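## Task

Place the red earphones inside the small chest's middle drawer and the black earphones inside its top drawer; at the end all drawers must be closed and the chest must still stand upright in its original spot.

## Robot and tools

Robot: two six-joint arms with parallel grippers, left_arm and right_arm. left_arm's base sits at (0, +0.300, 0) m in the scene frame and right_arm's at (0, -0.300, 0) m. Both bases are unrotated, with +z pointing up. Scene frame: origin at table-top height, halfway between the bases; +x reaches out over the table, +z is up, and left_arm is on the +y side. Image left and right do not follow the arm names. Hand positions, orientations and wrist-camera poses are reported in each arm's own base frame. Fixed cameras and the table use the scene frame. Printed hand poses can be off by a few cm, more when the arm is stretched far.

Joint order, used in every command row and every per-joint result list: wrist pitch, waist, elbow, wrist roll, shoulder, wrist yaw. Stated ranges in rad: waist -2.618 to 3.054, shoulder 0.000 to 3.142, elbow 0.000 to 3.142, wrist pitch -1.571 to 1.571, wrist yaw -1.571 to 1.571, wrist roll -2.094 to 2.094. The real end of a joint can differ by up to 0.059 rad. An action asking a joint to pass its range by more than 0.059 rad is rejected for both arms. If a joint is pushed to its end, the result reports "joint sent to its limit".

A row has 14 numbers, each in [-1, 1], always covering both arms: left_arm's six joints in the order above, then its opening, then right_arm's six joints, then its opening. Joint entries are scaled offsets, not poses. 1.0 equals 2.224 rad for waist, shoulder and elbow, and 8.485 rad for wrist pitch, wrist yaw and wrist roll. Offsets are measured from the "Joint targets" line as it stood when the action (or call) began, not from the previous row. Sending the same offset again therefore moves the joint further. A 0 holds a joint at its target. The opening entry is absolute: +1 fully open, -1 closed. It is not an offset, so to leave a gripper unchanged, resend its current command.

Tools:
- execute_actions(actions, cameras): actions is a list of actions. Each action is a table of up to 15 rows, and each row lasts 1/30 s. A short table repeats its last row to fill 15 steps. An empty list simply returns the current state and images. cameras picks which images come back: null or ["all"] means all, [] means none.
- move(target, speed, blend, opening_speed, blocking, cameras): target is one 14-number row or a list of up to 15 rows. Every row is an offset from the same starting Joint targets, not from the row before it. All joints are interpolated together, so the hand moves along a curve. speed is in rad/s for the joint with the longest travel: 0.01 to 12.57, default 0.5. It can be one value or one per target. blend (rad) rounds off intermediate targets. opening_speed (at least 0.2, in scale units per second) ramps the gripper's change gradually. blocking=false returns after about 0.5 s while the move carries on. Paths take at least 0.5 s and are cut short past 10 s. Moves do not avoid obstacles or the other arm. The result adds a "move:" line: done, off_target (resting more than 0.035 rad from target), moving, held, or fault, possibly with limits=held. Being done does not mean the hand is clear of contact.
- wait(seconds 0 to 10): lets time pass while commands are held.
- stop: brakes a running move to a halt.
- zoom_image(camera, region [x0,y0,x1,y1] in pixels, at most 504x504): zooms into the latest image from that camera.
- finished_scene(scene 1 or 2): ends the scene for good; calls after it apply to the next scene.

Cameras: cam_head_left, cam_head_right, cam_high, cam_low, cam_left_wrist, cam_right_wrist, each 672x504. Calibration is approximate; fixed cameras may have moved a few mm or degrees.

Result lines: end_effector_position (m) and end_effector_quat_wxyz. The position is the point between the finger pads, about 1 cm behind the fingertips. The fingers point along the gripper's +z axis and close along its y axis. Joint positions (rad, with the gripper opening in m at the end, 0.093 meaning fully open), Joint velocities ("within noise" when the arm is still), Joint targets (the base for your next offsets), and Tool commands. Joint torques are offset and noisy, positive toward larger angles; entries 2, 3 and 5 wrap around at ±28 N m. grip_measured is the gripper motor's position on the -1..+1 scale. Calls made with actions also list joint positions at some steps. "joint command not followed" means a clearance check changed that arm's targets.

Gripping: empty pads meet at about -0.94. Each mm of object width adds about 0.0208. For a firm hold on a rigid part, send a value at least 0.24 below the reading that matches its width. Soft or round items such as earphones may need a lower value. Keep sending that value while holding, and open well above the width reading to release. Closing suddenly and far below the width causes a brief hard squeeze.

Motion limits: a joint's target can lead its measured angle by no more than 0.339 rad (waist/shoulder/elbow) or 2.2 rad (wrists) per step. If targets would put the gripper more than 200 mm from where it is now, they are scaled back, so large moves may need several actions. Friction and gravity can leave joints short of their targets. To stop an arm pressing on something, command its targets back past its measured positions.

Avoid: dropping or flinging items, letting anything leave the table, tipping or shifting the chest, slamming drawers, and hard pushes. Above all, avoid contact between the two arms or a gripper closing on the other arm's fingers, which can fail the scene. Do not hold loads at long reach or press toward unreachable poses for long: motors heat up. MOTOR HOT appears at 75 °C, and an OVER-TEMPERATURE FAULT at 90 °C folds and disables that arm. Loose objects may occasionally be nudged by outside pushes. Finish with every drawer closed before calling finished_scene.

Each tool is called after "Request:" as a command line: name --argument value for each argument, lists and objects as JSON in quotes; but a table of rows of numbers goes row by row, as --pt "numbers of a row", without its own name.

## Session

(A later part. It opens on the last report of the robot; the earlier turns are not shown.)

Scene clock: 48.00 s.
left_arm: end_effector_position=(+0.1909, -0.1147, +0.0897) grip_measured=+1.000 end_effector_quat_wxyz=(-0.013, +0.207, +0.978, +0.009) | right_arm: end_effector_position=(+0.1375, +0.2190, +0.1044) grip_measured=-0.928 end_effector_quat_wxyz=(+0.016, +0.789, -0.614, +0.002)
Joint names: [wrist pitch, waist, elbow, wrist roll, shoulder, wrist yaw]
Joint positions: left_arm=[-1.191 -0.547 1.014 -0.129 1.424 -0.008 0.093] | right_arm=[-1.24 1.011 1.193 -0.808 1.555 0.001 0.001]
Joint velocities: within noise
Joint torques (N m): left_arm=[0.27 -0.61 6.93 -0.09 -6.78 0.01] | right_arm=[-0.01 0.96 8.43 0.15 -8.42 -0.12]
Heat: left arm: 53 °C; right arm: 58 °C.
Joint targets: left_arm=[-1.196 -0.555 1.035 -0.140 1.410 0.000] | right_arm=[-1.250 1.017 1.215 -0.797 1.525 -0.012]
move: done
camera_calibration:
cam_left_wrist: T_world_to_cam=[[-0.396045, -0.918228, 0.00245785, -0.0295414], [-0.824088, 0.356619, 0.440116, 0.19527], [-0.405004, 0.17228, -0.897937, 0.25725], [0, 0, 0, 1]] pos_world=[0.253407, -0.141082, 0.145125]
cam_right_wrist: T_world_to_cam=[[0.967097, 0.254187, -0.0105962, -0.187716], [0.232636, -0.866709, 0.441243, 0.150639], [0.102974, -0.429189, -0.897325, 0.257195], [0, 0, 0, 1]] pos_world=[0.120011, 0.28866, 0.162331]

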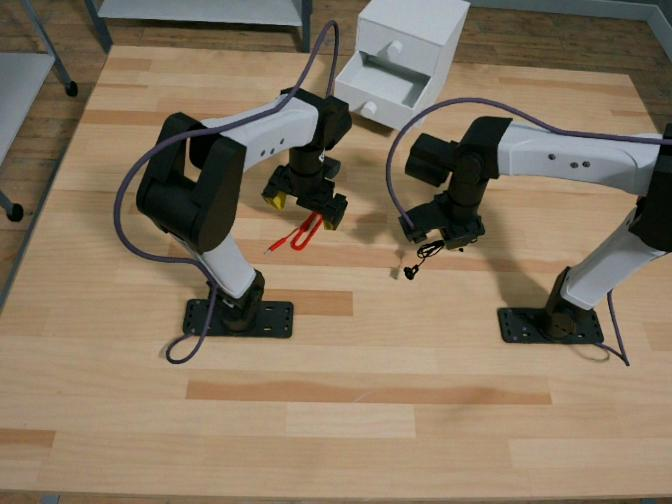

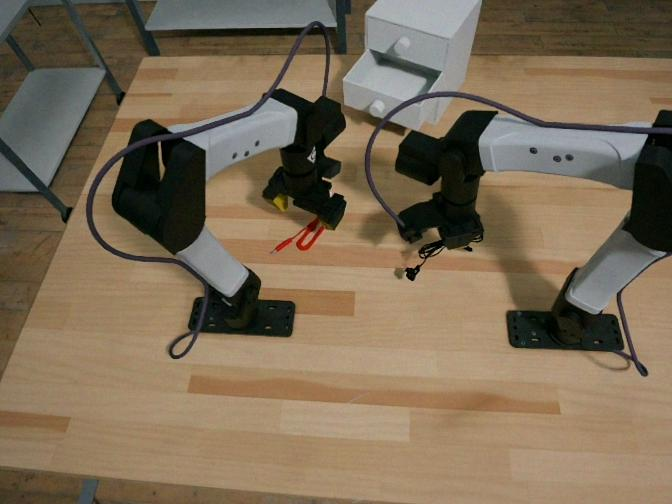

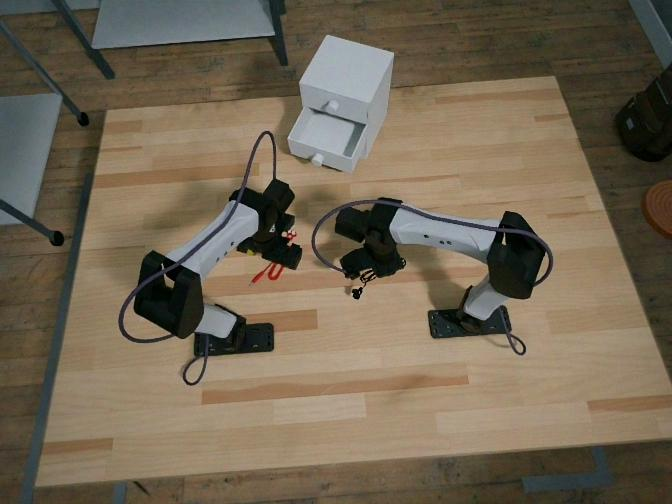

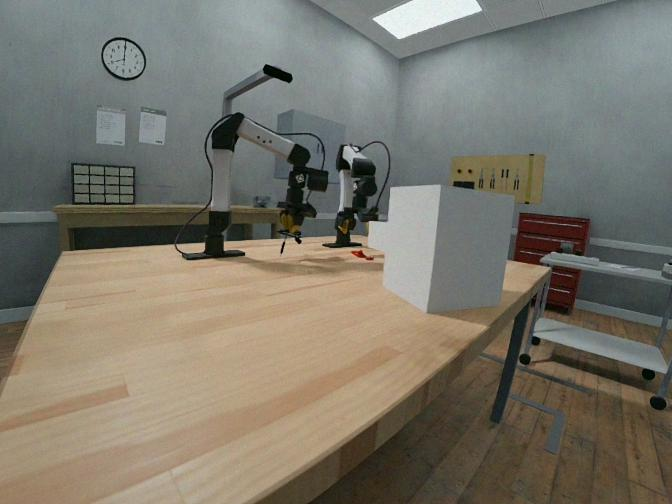

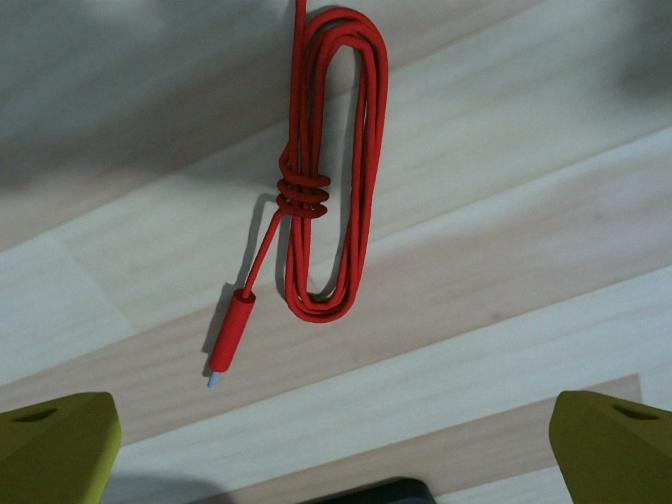

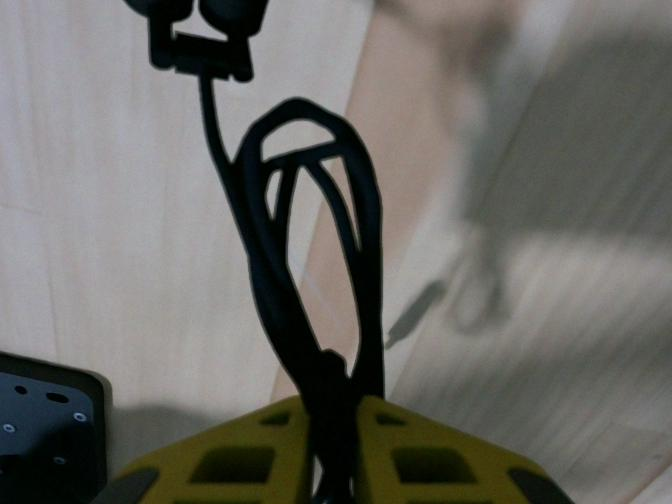

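Request:
move --target '[0.0335,0.0135,-0.058,0.0177,0.071,0.0005,1,0,0,0,0,0,0,-1]' --speed 0.5 --cameras '["cam_left_wrist"]'

Scene clock: 50.50 s.
left_arm: end_effector_position=(+0.2143, -0.1254, +0.0351) grip_measured=+1.000 end_effector_quat_wxyz=(-0.001, +0.262, +0.965, +0.002) | right_arm: end_effector_position=(+0.1375, +0.2190, +0.1044) grip_measured=-0.928 end_effector_quat_wxyz=(+0.016, +0.789, -0.614, +0.002)
Joint names: [wrist pitch, waist, elbow, wrist roll, shoulder, wrist yaw]
Joint positions: left_arm=[-0.926 -0.532 0.913 -0.002 1.561 -0.003 0.093] | right_arm=[-1.24 1.011 1.193 -0.808 1.555 0.001 0.001]
Joint velocities: within noise
Joint torques (N m): left_arm=[0.6 0.43 4.26 0.15 -5.89 0] | right_arm=[0.02 1.05 8.36 0.11 -8.34 -0.2]
Heat: left arm: 52 °C; right arm: 58 °C.
Joint targets: left_arm=[-0.912 -0.525 0.906 0.010 1.568 0.004] | right_arm=[-1.250 1.017 1.215 -0.797 1.525 -0.012]
move: done
camera_calibration:
cam_left_wrist: T_world_to_cam=[[-0.496433, -0.867998, 0.011575, -0.00253126], [-0.78676, 0.455525, 0.41654, 0.247715], [-0.366828, 0.197677, -0.909044, 0.214974], [0, 0, 0, 1]] pos_world=[0.272494, -0.157533, 0.0922667]
Images, in order (width x height): cam_left_wrist 672x504.

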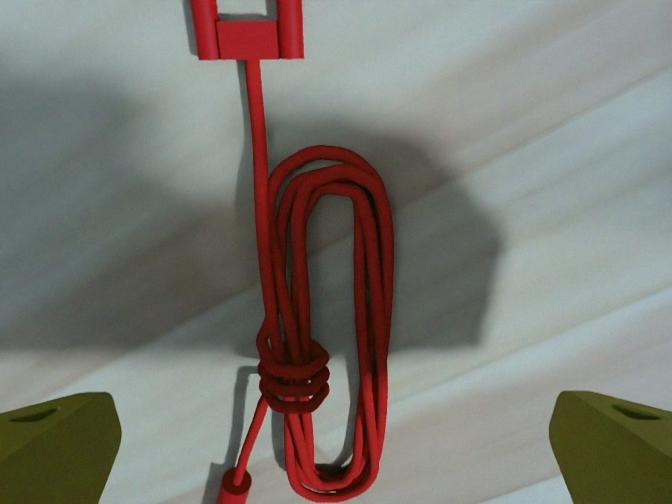

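Request:
move --pt "0.0067 0 -0.0061 0 0.0194 0 1 0 0 0 0 0 0 -1" --pt "0.0067 0 -0.0061 0 0.0194 0 -1 0 0 0 0 0 0 -1" --speed 0.3 --opening_speed 1.5 --cameras '["cam_left_wrist"]'

Scene clock: 53.63 s.
left_arm: end_effector_position=(+0.2201, -0.1289, +0.0230) grip_measured=-0.933 end_effector_quat_wxyz=(+0.002, +0.262, +0.965, +0.001) | right_arm: end_effector_position=(+0.1375, +0.2190, +0.1044) grip_measured=-0.928 end_effector_quat_wxyz=(+0.016, +0.789, -0.614, +0.002)
Joint names: [wrist pitch, waist, elbow, wrist roll, shoulder, wrist yaw]
Joint positions: left_arm=[-0.867 -0.532 0.901 0 1.601 -0.003 0] | right_arm=[-1.24 1.011 1.193 -0.808 1.555 0.001 0.001]
Joint velocities: within noise
Joint torques (N m): left_arm=[0.57 0.42 4.03 0.13 -5.86 0] | right_arm=[0.06 0.9 8.43 0.08 -8.53 -0.16]
Heat: left arm: 52 °C; right arm: 59 °C.
Joint targets: left_arm=[-0.855 -0.525 0.893 0.010 1.611 0.004] | right_arm=[-1.250 1.017 1.215 -0.797 1.525 -0.012]
move: done
camera_calibration:
cam_left_wrist: T_world_to_cam=[[-0.497493, -0.867385, 0.01202, -0.00222107], [-0.788596, 0.457989, 0.410319, 0.259716], [-0.36141, 0.194652, -0.911863, 0.205286], [0, 0, 0, 1]] pos_world=[0.277898, -0.160833, 0.0806529]
Images, in order (width x height): cam_left_wrist 672x504.

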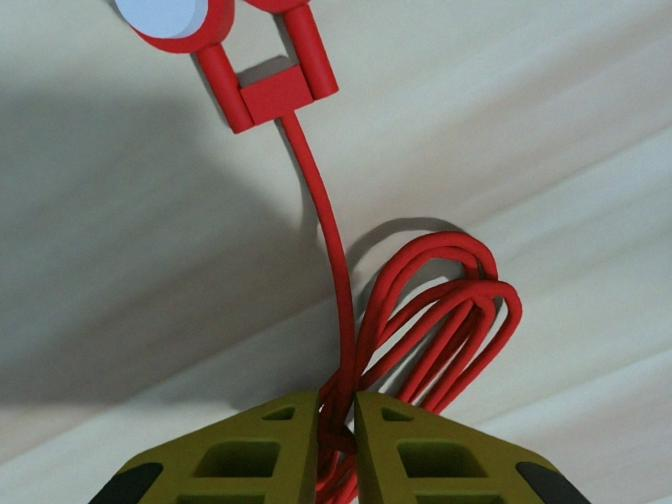

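Request:
move --pt "-0.0519 0 0.1574 0 -0.045 0 -1 0 0 0 0 0 0 -1" --pt "-0.0133 0.0184 0.6551 -0.1862 0.2896 0 -1 0 0 0 0 0 0 -1" --speed '[0.5,1.0]' --blend '[0.1,0]'

Scene clock: 60.20 s.
left_arm: end_effector_position=(+0.5066, -0.2706, +0.2128) grip_measured=-0.934 end_effector_quat_wxyz=(+0.172, -0.480, +0.812, -0.284) | right_arm: end_effector_position=(+0.1375, +0.2190, +0.1044) grip_measured=-0.928 end_effector_quat_wxyz=(+0.016, +0.789, -0.614, +0.002)
Joint names: [wrist pitch, waist, elbow, wrist roll, shoulder, wrist yaw]
Joint positions: left_arm=[-0.98 -0.49 2.325 -1.559 2.239 0 0] | right_arm=[-1.24 1.011 1.193 -0.808 1.555 0.001 0.001]
Joint velocities: within noise
Joint torques (N m): left_arm=[2.04 0.46 7.95 -0.08 -13.39 -0.07] | right_arm=[0 0.9 8.27 0.16 -8.18 -0.14]
Heat: left arm: 51 °C; right arm: 59 °C.
Joint targets: left_arm=[-0.968 -0.484 2.350 -1.570 2.255 0.004] | right_arm=[-1.250 1.017 1.215 -0.797 1.525 -0.012]
move: done
camera_calibration:
cam_left_wrist: T_world_to_cam=[[0.678611, -0.364015, 0.637951, -0.577576], [-0.662704, -0.677967, 0.318094, 0.121129], [0.316718, -0.638635, -0.70131, -0.104347], [0, 0, 0, 1]] pos_world=[0.505271, -0.194765, 0.256755]
cam_right_wrist: T_world_to_cam=[[0.967082, 0.254231, -0.0108853, -0.18768], [0.232829, -0.86679, 0.440982, 0.15068], [0.102676, -0.429001, -0.89745, 0.257197], [0, 0, 0, 1]] pos_world=[0.120012, 0.28866, 0.162331]

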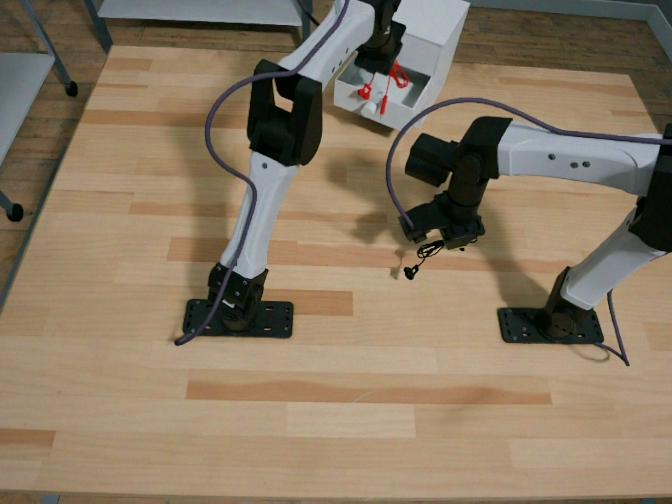

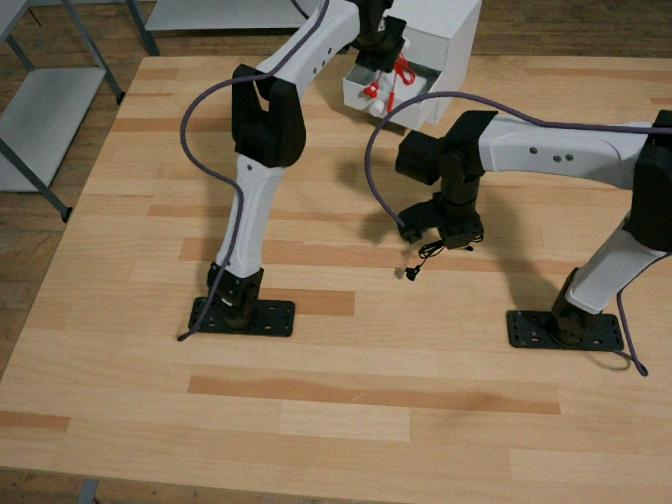

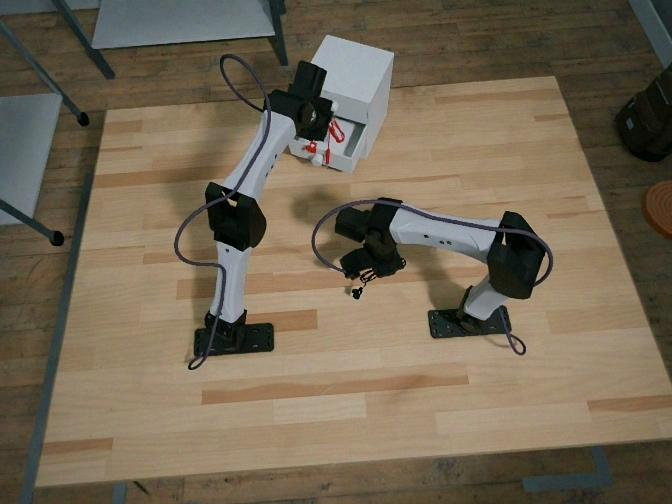

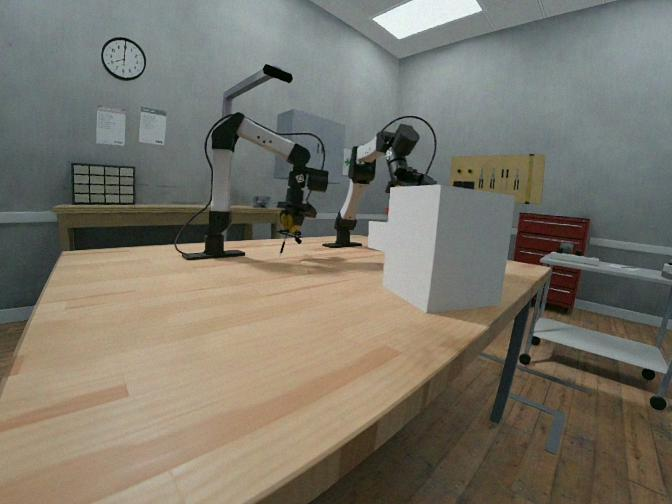

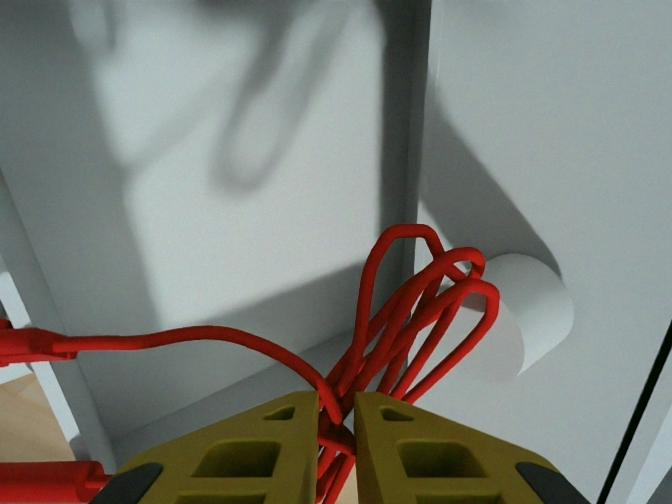

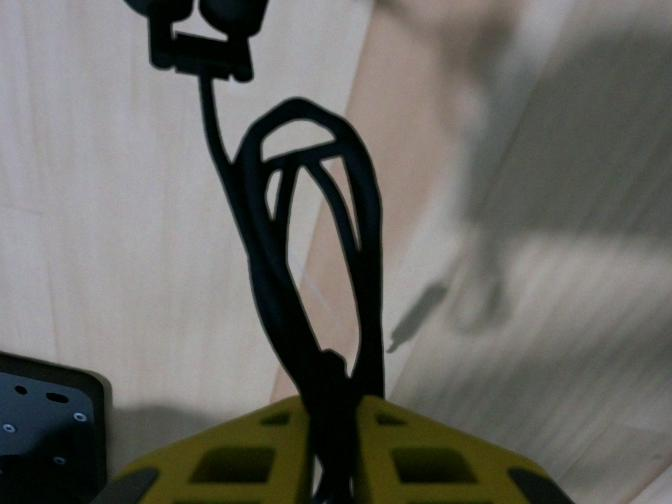

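Request:
move --target '[0.0328,0.0036,-0.0472,0,0.0742,0,-1,0,0,0,0,0,0,-1]' --speed 0.3

Scene clock: 64.00 s.
left_arm: end_effector_position=(+0.5564, -0.2910, +0.1395) grip_measured=-0.971 end_effector_quat_wxyz=(+0.186, -0.480, +0.800, -0.309) | right_arm: end_effector_position=(+0.1375, +0.2190, +0.1044) grip_measured=-0.928 end_effector_quat_wxyz=(+0.016, +0.789, -0.614, +0.002)
Joint names: [wrist pitch, waist, elbow, wrist roll, shoulder, wrist yaw]
Joint positions: left_arm=[-0.697 -0.481 2.26 -1.564 2.396 0.005 0] | right_arm=[-1.24 1.011 1.193 -0.808 1.555 0.001 0.001]
Joint velocities: within noise
Joint torques (N m): left_arm=[2.12 0.36 5 -0.02 -14.42 -0.12] | right_arm=[0 0.95 8.4 0.08 -8.43 -0.13]
Heat: left arm: 51 °C; right arm: 59 °C.
Joint targets: left_arm=[-0.690 -0.476 2.245 -1.570 2.420 0.004] | right_arm=[-1.250 1.017 1.215 -0.797 1.525 -0.012]
move: done
camera_calibration:
cam_left_wrist: T_world_to_cam=[[0.648992, -0.334341, 0.683392, -0.553335], [-0.671292, -0.67436, 0.307579, 0.170864], [0.358016, -0.658373, -0.662095, -0.218763], [0, 0, 0, 1]] pos_world=[0.55213, -0.213806, 0.180749]
cam_right_wrist: T_world_to_cam=[[0.967082, 0.254231, -0.0108853, -0.18768], [0.232829, -0.86679, 0.440982, 0.15068], [0.102676, -0.429001, -0.89745, 0.257197], [0, 0, 0, 1]] pos_world=[0.120012, 0.28866, 0.162331]

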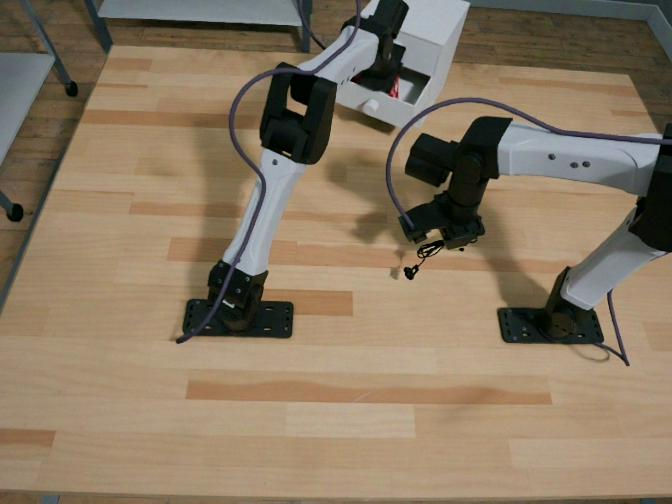

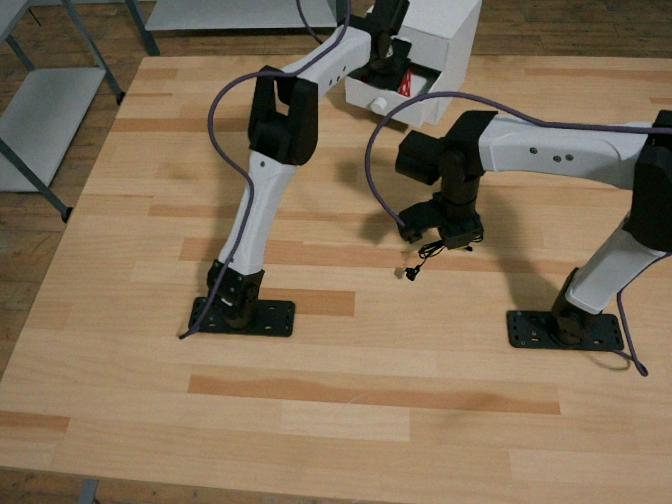

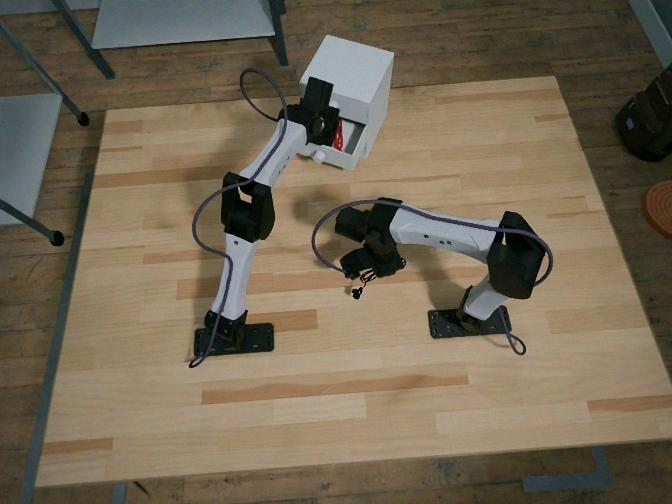

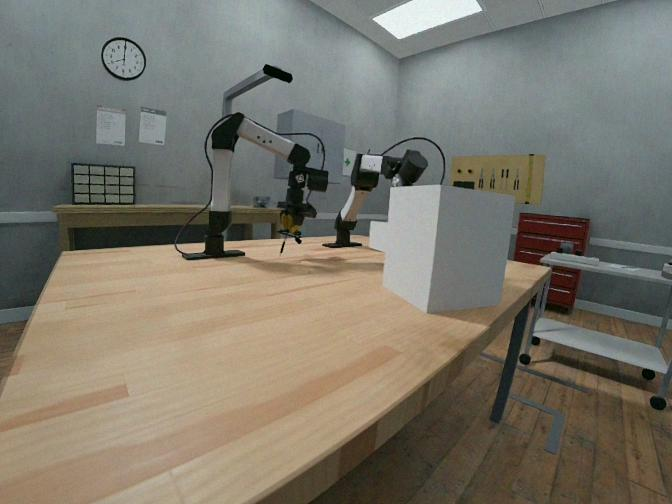

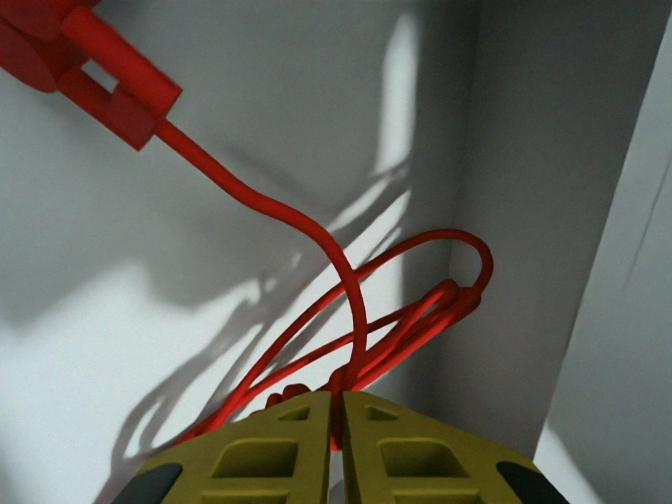

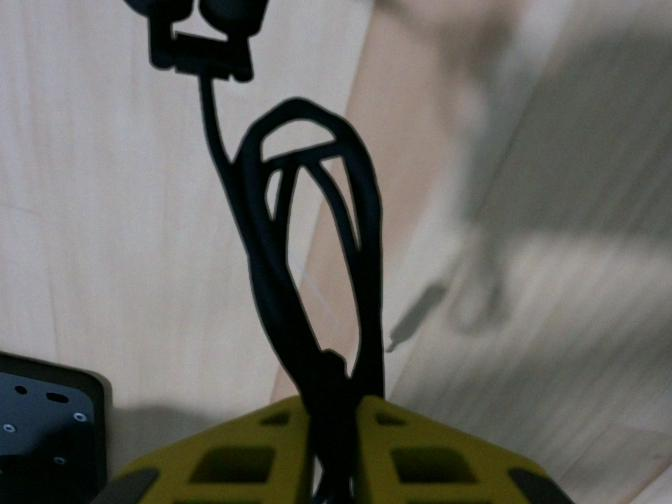

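Request:
move --pt "0.0008 0 0 0 0.0085 0 -1 0 0 0 0 0 0 -1" --pt "0.0008 0 0 0 0.0085 0 -0.6 0 0 0 0 0 0 -1" --speed 0.3 --opening_speed 1.0 --cameras '["cam_left_wrist"]'

Scene clock: 65.80 s.
left_arm: end_effector_position=(+0.5568, -0.2912, +0.1361) grip_measured=-0.603 end_effector_quat_wxyz=(+0.185, -0.481, +0.800, -0.307) | right_arm: end_effector_position=(+0.1375, +0.2190, +0.1044) grip_measured=-0.928 end_effector_quat_wxyz=(+0.016, +0.789, -0.614, +0.002)
Joint names: [wrist pitch, waist, elbow, wrist roll, shoulder, wrist yaw]
Joint positions: left_arm=[-0.695 -0.481 2.26 -1.564 2.402 0.005 0.016] | right_arm=[-1.24 1.011 1.193 -0.808 1.555 0.001 0.001]
Joint velocities: within noise
Joint torques (N m): left_arm=[2.17 0.27 5.01 -0.02 -13.09 -0.12] | right_arm=[0.06 0.69 8.65 0.11 -8.21 -0.14]
Heat: left arm: 51 °C; right arm: 59 °C.
Joint targets: left_arm=[-0.683 -0.476 2.245 -1.570 2.440 0.004] | right_arm=[-1.250 1.017 1.215 -0.797 1.525 -0.012]
move: off_target (left_arm); target 2's new numbers were sent with left_arm's shoulder 0.037 rad from that target; left_arm: the shoulder is farthest, 0.037 rad from its target
camera_calibration:
cam_left_wrist: T_world_to_cam=[[0.651645, -0.335288, 0.680398, -0.552706], [-0.669944, -0.675064, 0.308972, 0.170934], [0.355717, -0.657168, -0.664526, -0.219398], [0, 0, 0, 1]] pos_world=[0.552728, -0.214105, 0.17745]
Images, in order (width x height): cam_left_wrist 672x504.

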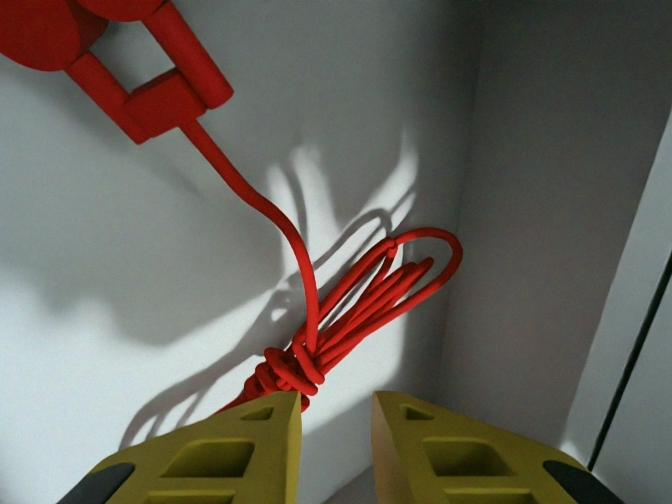

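Request:
move --pt "-0.0336 -0.0036 0.0472 0 -0.0832 0 -0.6 0 0 0 0 0 0 -1" --pt "-0.0409 -0.0036 -0.3665 0 -0.5306 0 -0.6 0 0 0 0 0 0 -1" --speed '[0.5,1.0]' --cameras '["cam_head_left","cam_head_right","cam_high","cam_left_wrist"]'

Request:
zoom_image --camera "cam_head_right" --region '[320, 20, 480, 140]'

Scene clock: 70.43 s.
left_arm: end_effector_position=(+0.2921, -0.1532, +0.2860) grip_measured=-0.602 end_effector_quat_wxyz=(+0.182, -0.482, +0.802, -0.303) | right_arm: end_effector_position=(+0.1375, +0.2190, +0.1044) grip_measured=-0.928 end_effector_quat_wxyz=(+0.016, +0.789, -0.614, +0.002)
Joint names: [wrist pitch, waist, elbow, wrist roll, shoulder, wrist yaw]
Joint positions: left_arm=[-1.028 -0.481 1.44 -1.564 1.26 0.005 0.016] | right_arm=[-1.24 1.011 1.193 -0.808 1.555 0.001 0.001]
Joint velocities: within noise
Joint torques (N m): left_arm=[1.99 -0.38 5.01 -0.02 -4.42 -0.14] | right_arm=[-0.06 0.99 8.43 0.12 -8.4 -0.15]
Heat: left arm: 51 °C; right arm: 60 °C.
Joint targets: left_arm=[-1.030 -0.484 1.430 -1.570 1.259 0.004] | right_arm=[-1.250 1.017 1.215 -0.797 1.525 -0.012]
move: done
camera_calibration:
cam_left_wrist: T_world_to_cam=[[0.658089, -0.338637, 0.672491, -0.436123], [-0.666997, -0.67658, 0.312017, 0.0384552], [0.349333, -0.653885, -0.67112, 0.0693824], [0, 0, 0, 1]] pos_world=[0.28842, -0.0763011, 0.327854]
Images, in order (width x height): cam_head_left 672x504, cam_head_right 672x504, cam_high 672x504, cam_left_wrist 672x504.

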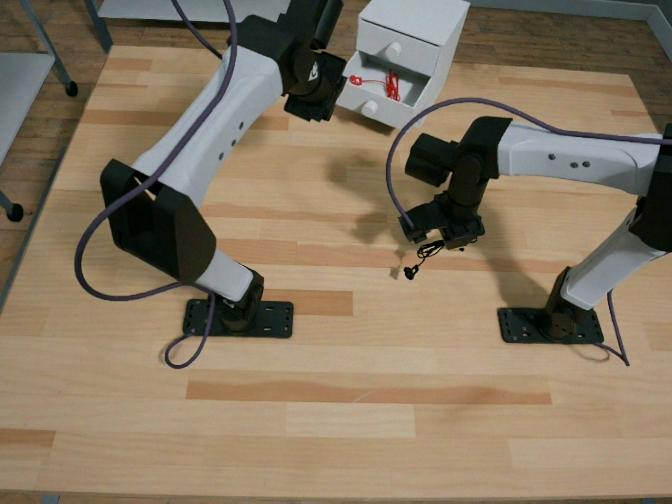

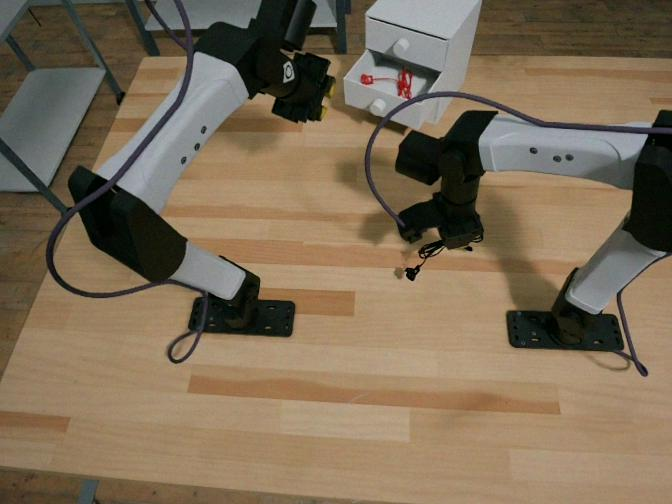

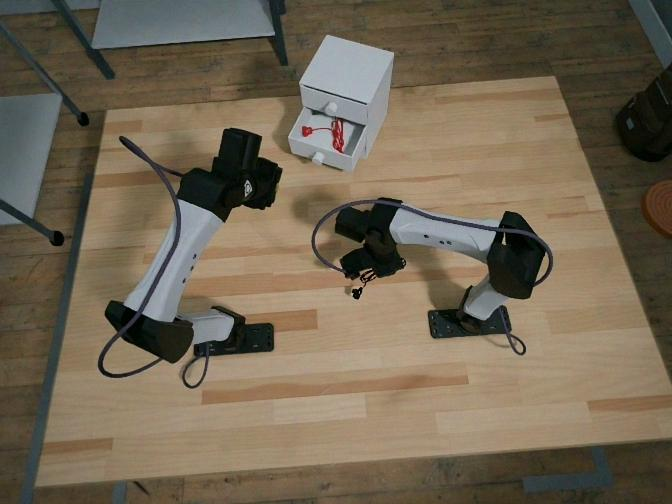

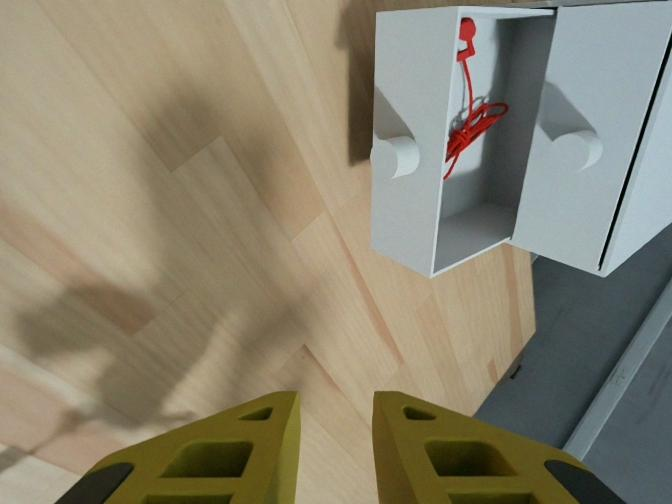

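Scaled by 3.150 from the camera's 672x504 image, which has a finer 960x720 frame.

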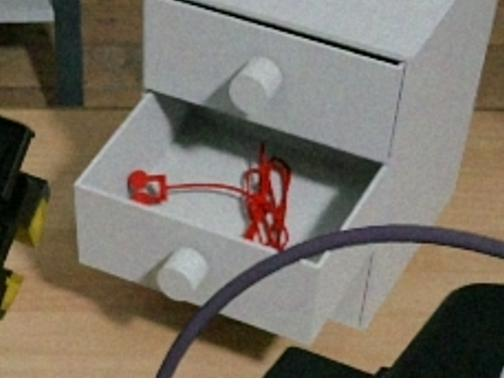

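Request:
move --pt "0.1393 -0.0072 -0.2783 0.185 0.0243 -0.0064 1 0 0 0 0 0 0 -1" --pt "0.2845 -0.0292 -0.3919 0.185 0.3143 -0.0138 1 0 0 0 0 0 0 -1" --pt "0.2721 -0.0211 -0.2959 0.185 0.3633 -0.0117 1 0 0 0 0 0 0 -1" --pt "0.2615 -0.0162 -0.2140 0.185 0.4045 -0.0104 1 0 0 0 0 0 0 -1" --pt "0.25 -0.0121 -0.1263 0.185 0.4485 -0.0094 1 0 0 0 0 0 0 -1" --pt "0.2338 -0.0081 -0.0036 0.185 0.5094 -0.0081 1 0 0 0 0 0 0 -1" --speed '[1.2,1.2,0.3,0.3,0.3,0.25]' --blend '[0.1,0.05,0.05,0.03,0.03,0]' --opening_speed 2

Scene clock: 78.30 s.
left_arm: end_effector_position=(+0.5617, -0.2998, +0.1327) grip_measured=+1.000 end_effector_quat_wxyz=(+0.694, +0.148, +0.686, -0.157) | right_arm: end_effector_position=(+0.1375, +0.2190, +0.1044) grip_measured=-0.928 end_effector_quat_wxyz=(+0.016, +0.789, -0.614, +0.002)
Joint names: [wrist pitch, waist, elbow, wrist roll, shoulder, wrist yaw]
Joint positions: left_arm=[0.991 -0.51 1.385 -0.009 2.363 -0.076 0.093] | right_arm=[-1.24 1.011 1.193 -0.808 1.555 0.001 0.001]
Joint velocities: within noise
Joint torques (N m): left_arm=[2.27 0.58 8.42 0.09 -12.46 0.02] | right_arm=[0.03 1.16 8.13 0.08 -8.18 -0.11]
Heat: left arm: 51 °C; right arm: 60 °C.
Joint targets: left_arm=[0.954 -0.502 1.422 0.000 2.392 -0.065] | right_arm=[-1.250 1.017 1.215 -0.797 1.525 -0.012]
move: off_target (left_arm); left_arm: the wrist pitch is farthest, 0.038 rad from its target
camera_calibration:
cam_left_wrist: T_world_to_cam=[[-0.434549, -0.900421, 0.020241, -0.0281927], [-0.369173, 0.157576, -0.915904, 0.412693], [0.82151, -0.405478, -0.400886, -0.450074], [0, 0, 0, 1]] pos_world=[0.509844, -0.272911, 0.19813]
cam_right_wrist: T_world_to_cam=[[0.967082, 0.254231, -0.0108853, -0.18768], [0.232829, -0.86679, 0.440982, 0.15068], [0.102676, -0.429001, -0.89745, 0.257197], [0, 0, 0, 1]] pos_world=[0.120012, 0.28866, 0.162331]

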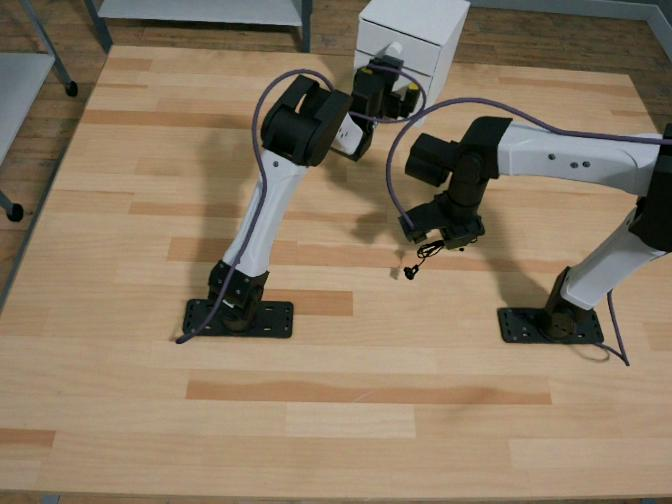

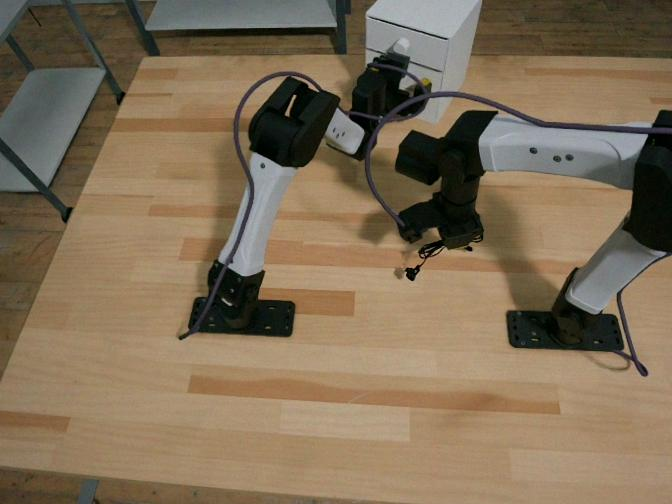

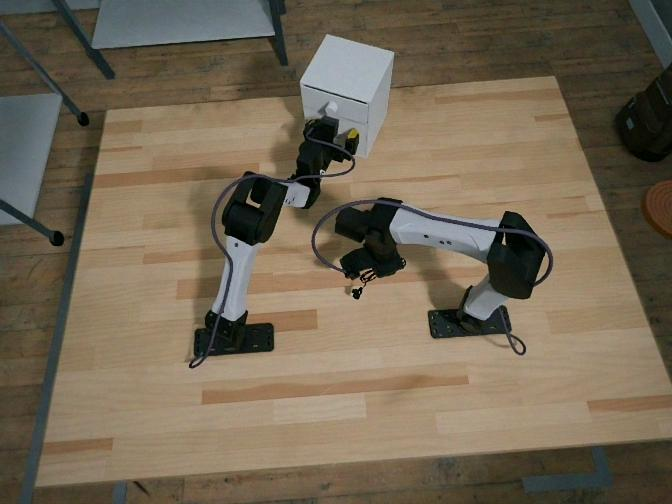

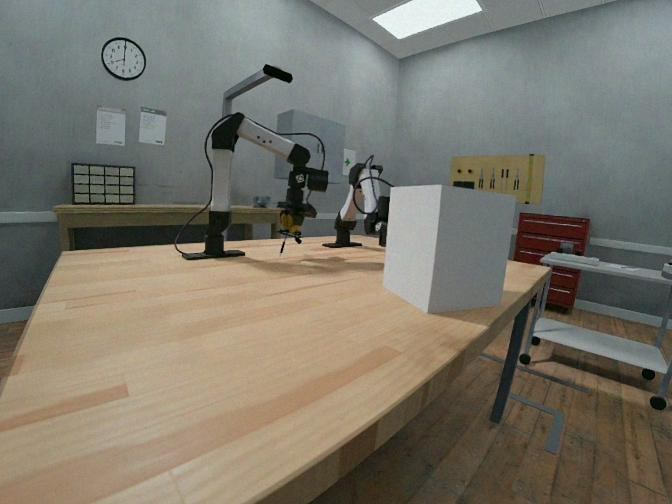

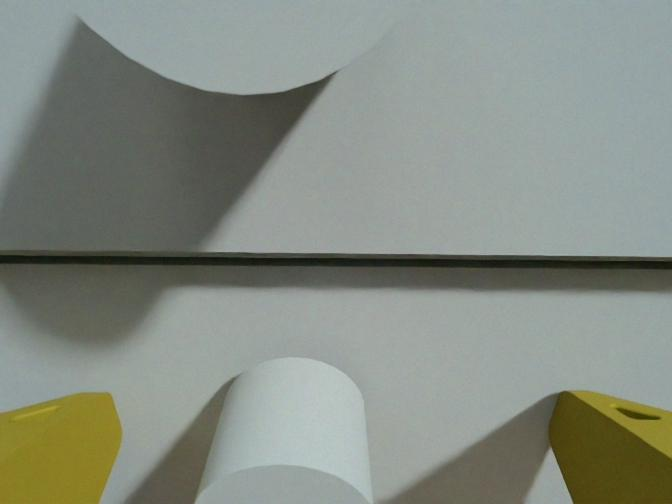

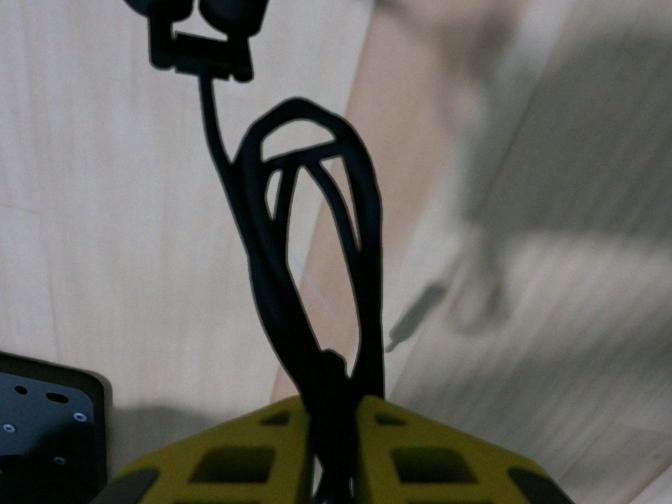

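Request:
move --pt "0.0162 -0.0013 -0.1228 0 -0.0609 -0.0012 1 0 0 0 0 0 0 -1" --pt "-0.0141 -0.0013 -0.0946 0 -0.1484 -0.0012 1 0 0 0 0 0 0 -1" --speed 0.5

Request:
zoom_image --camera "cam_head_right" --region '[330, 0, 500, 140]'

Scene clock: 82.50 s.
left_arm: end_effector_position=(+0.5230, -0.2782, +0.1802) grip_measured=+1.000 end_effector_quat_wxyz=(+0.674, +0.154, +0.707, -0.151) | right_arm: end_effector_position=(+0.1375, +0.2190, +0.1044) grip_measured=-0.928 end_effector_quat_wxyz=(+0.016, +0.789, -0.614, +0.002)
Joint names: [wrist pitch, waist, elbow, wrist roll, shoulder, wrist yaw]
Joint positions: left_arm=[0.842 -0.51 1.195 -0.009 2.084 -0.076 0.093] | right_arm=[-1.24 1.011 1.193 -0.808 1.555 0.001 0.001]
Joint velocities: within noise
Joint torques (N m): left_arm=[2.59 0.32 7.12 0.09 -15.5 -0.1] | right_arm=[0 1.11 8.32 0.09 -8.4 -0.11]
Heat: left arm: 52 °C; right arm: 60 °C.
Joint targets: left_arm=[0.834 -0.505 1.211 0.000 2.062 -0.075] | right_arm=[-1.250 1.017 1.215 -0.797 1.525 -0.012]
move: done
camera_calibration:
cam_left_wrist: T_world_to_cam=[[-0.433596, -0.900955, 0.0165885, -0.0264529], [-0.416364, 0.183986, -0.890387, 0.465886], [0.799147, -0.392975, -0.454901, -0.36568], [0, 0, 0, 1]] pos_world=[0.474741, -0.253253, 0.248909]
cam_right_wrist: T_world_to_cam=[[0.967082, 0.254231, -0.0108853, -0.18768], [0.232829, -0.86679, 0.440982, 0.15068], [0.102676, -0.429001, -0.89745, 0.257197], [0, 0, 0, 1]] pos_world=[0.120012, 0.28866, 0.162331]

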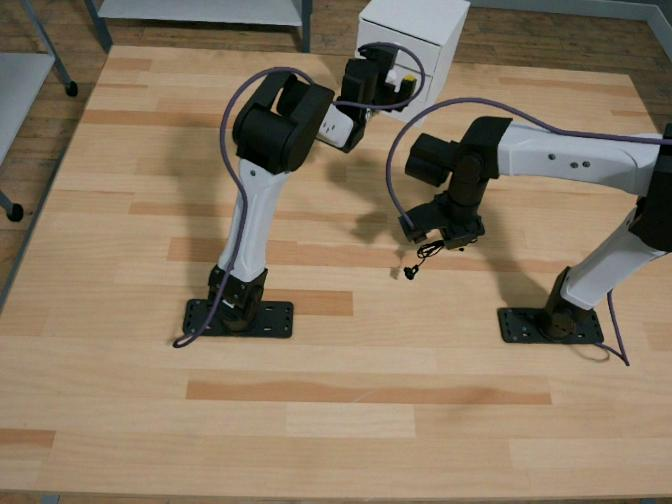

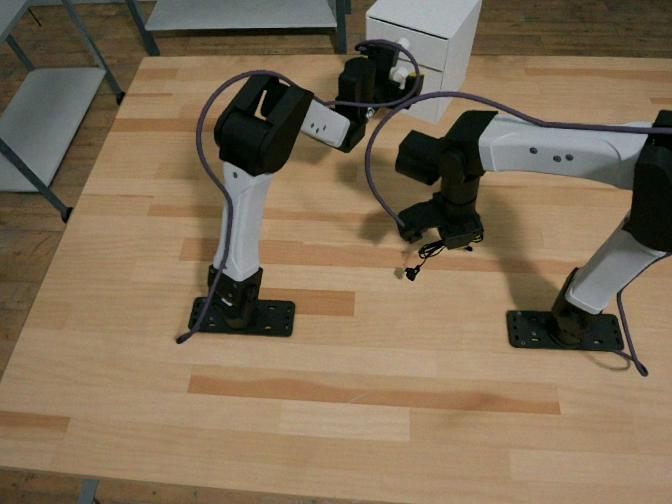

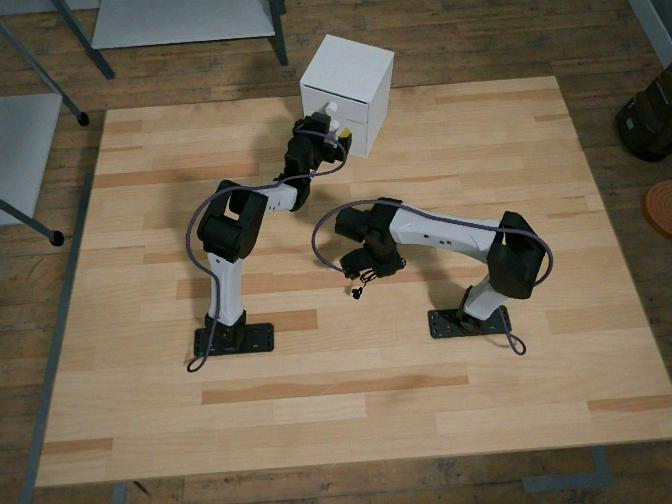

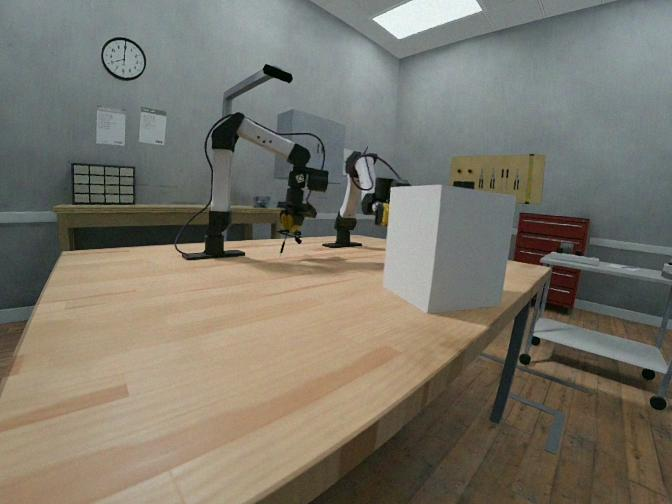

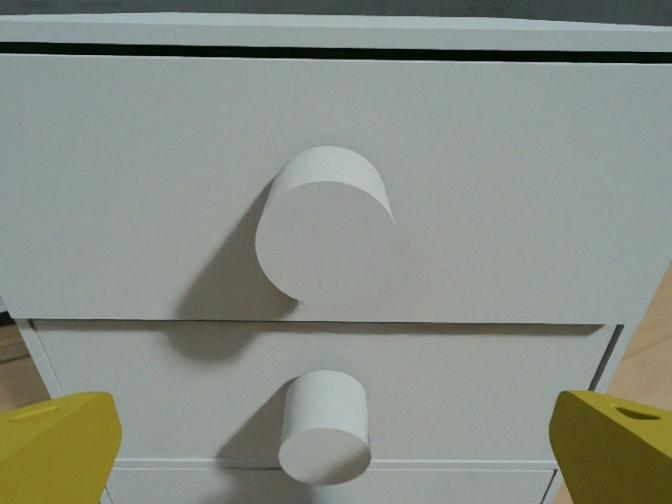

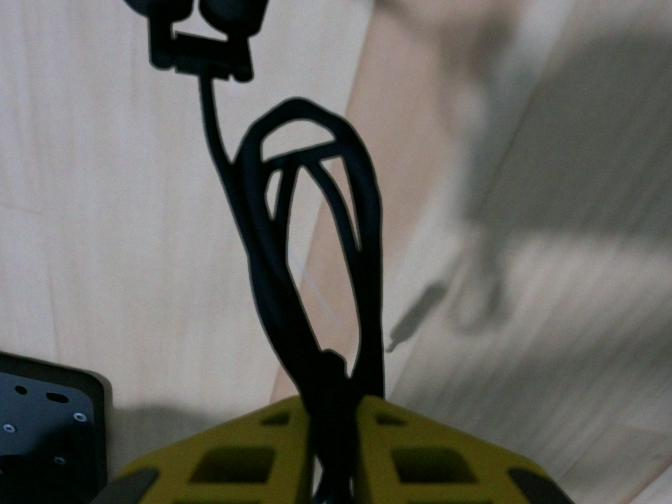

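Scaled by 2.965 from the camera's 672x504 image, which has a finer 960x720 frame.

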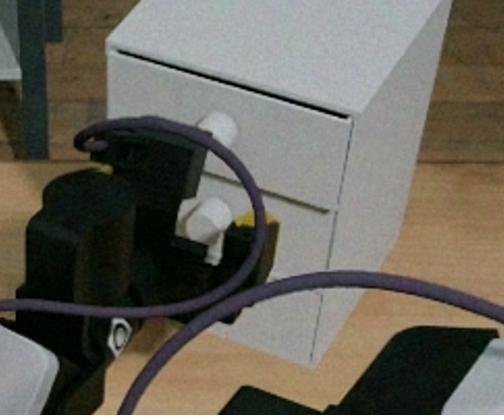

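Request:
move --pt "-0.004 0.0018 0.0108 0 -0.0189 0 1 0 0 0 0 0 0 -1" --pt "-0.0097 0.0036 0.1088 0 0.0625 0 1 0 0 0 0 0 0 -1" --speed 0.3 --cameras '["cam_left_wrist"]'

Scene clock: 85.50 s.
left_arm: end_effector_position=(+0.5603, -0.2949, +0.2081) grip_measured=+1.000 end_effector_quat_wxyz=(+0.693, +0.147, +0.688, -0.154) | right_arm: end_effector_position=(+0.1375, +0.2190, +0.1044) grip_measured=-0.928 end_effector_quat_wxyz=(+0.016, +0.789, -0.614, +0.002)
Joint names: [wrist pitch, waist, elbow, wrist roll, shoulder, wrist yaw]
Joint positions: left_arm=[0.763 -0.505 1.428 -0.008 2.182 -0.076 0.093] | right_arm=[-1.24 1.011 1.193 -0.808 1.555 0.001 0.001]
Joint velocities: within noise
Joint torques (N m): left_arm=[2.58 0.46 8.31 0.07 -12.88 -0.08] | right_arm=[-0.02 0.83 8.31 0.11 -8.4 -0.21]
Heat: left arm: 52 °C; right arm: 60 °C.
Joint targets: left_arm=[0.752 -0.497 1.453 0.000 2.201 -0.075] | right_arm=[-1.250 1.017 1.215 -0.797 1.525 -0.012]
move: done
camera_calibration:
cam_left_wrist: T_world_to_cam=[[-0.428982, -0.903102, 0.019516, -0.0295432], [-0.373583, 0.157702, -0.914093, 0.482649], [0.822442, -0.39942, -0.405035, -0.414616], [0, 0, 0, 1]] pos_world=[0.508634, -0.268401, 0.273829]
Images, in order (width x height): cam_left_wrist 672x504.

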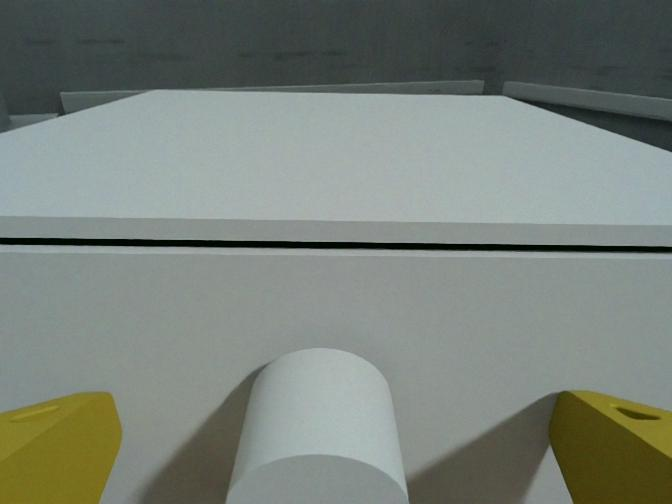

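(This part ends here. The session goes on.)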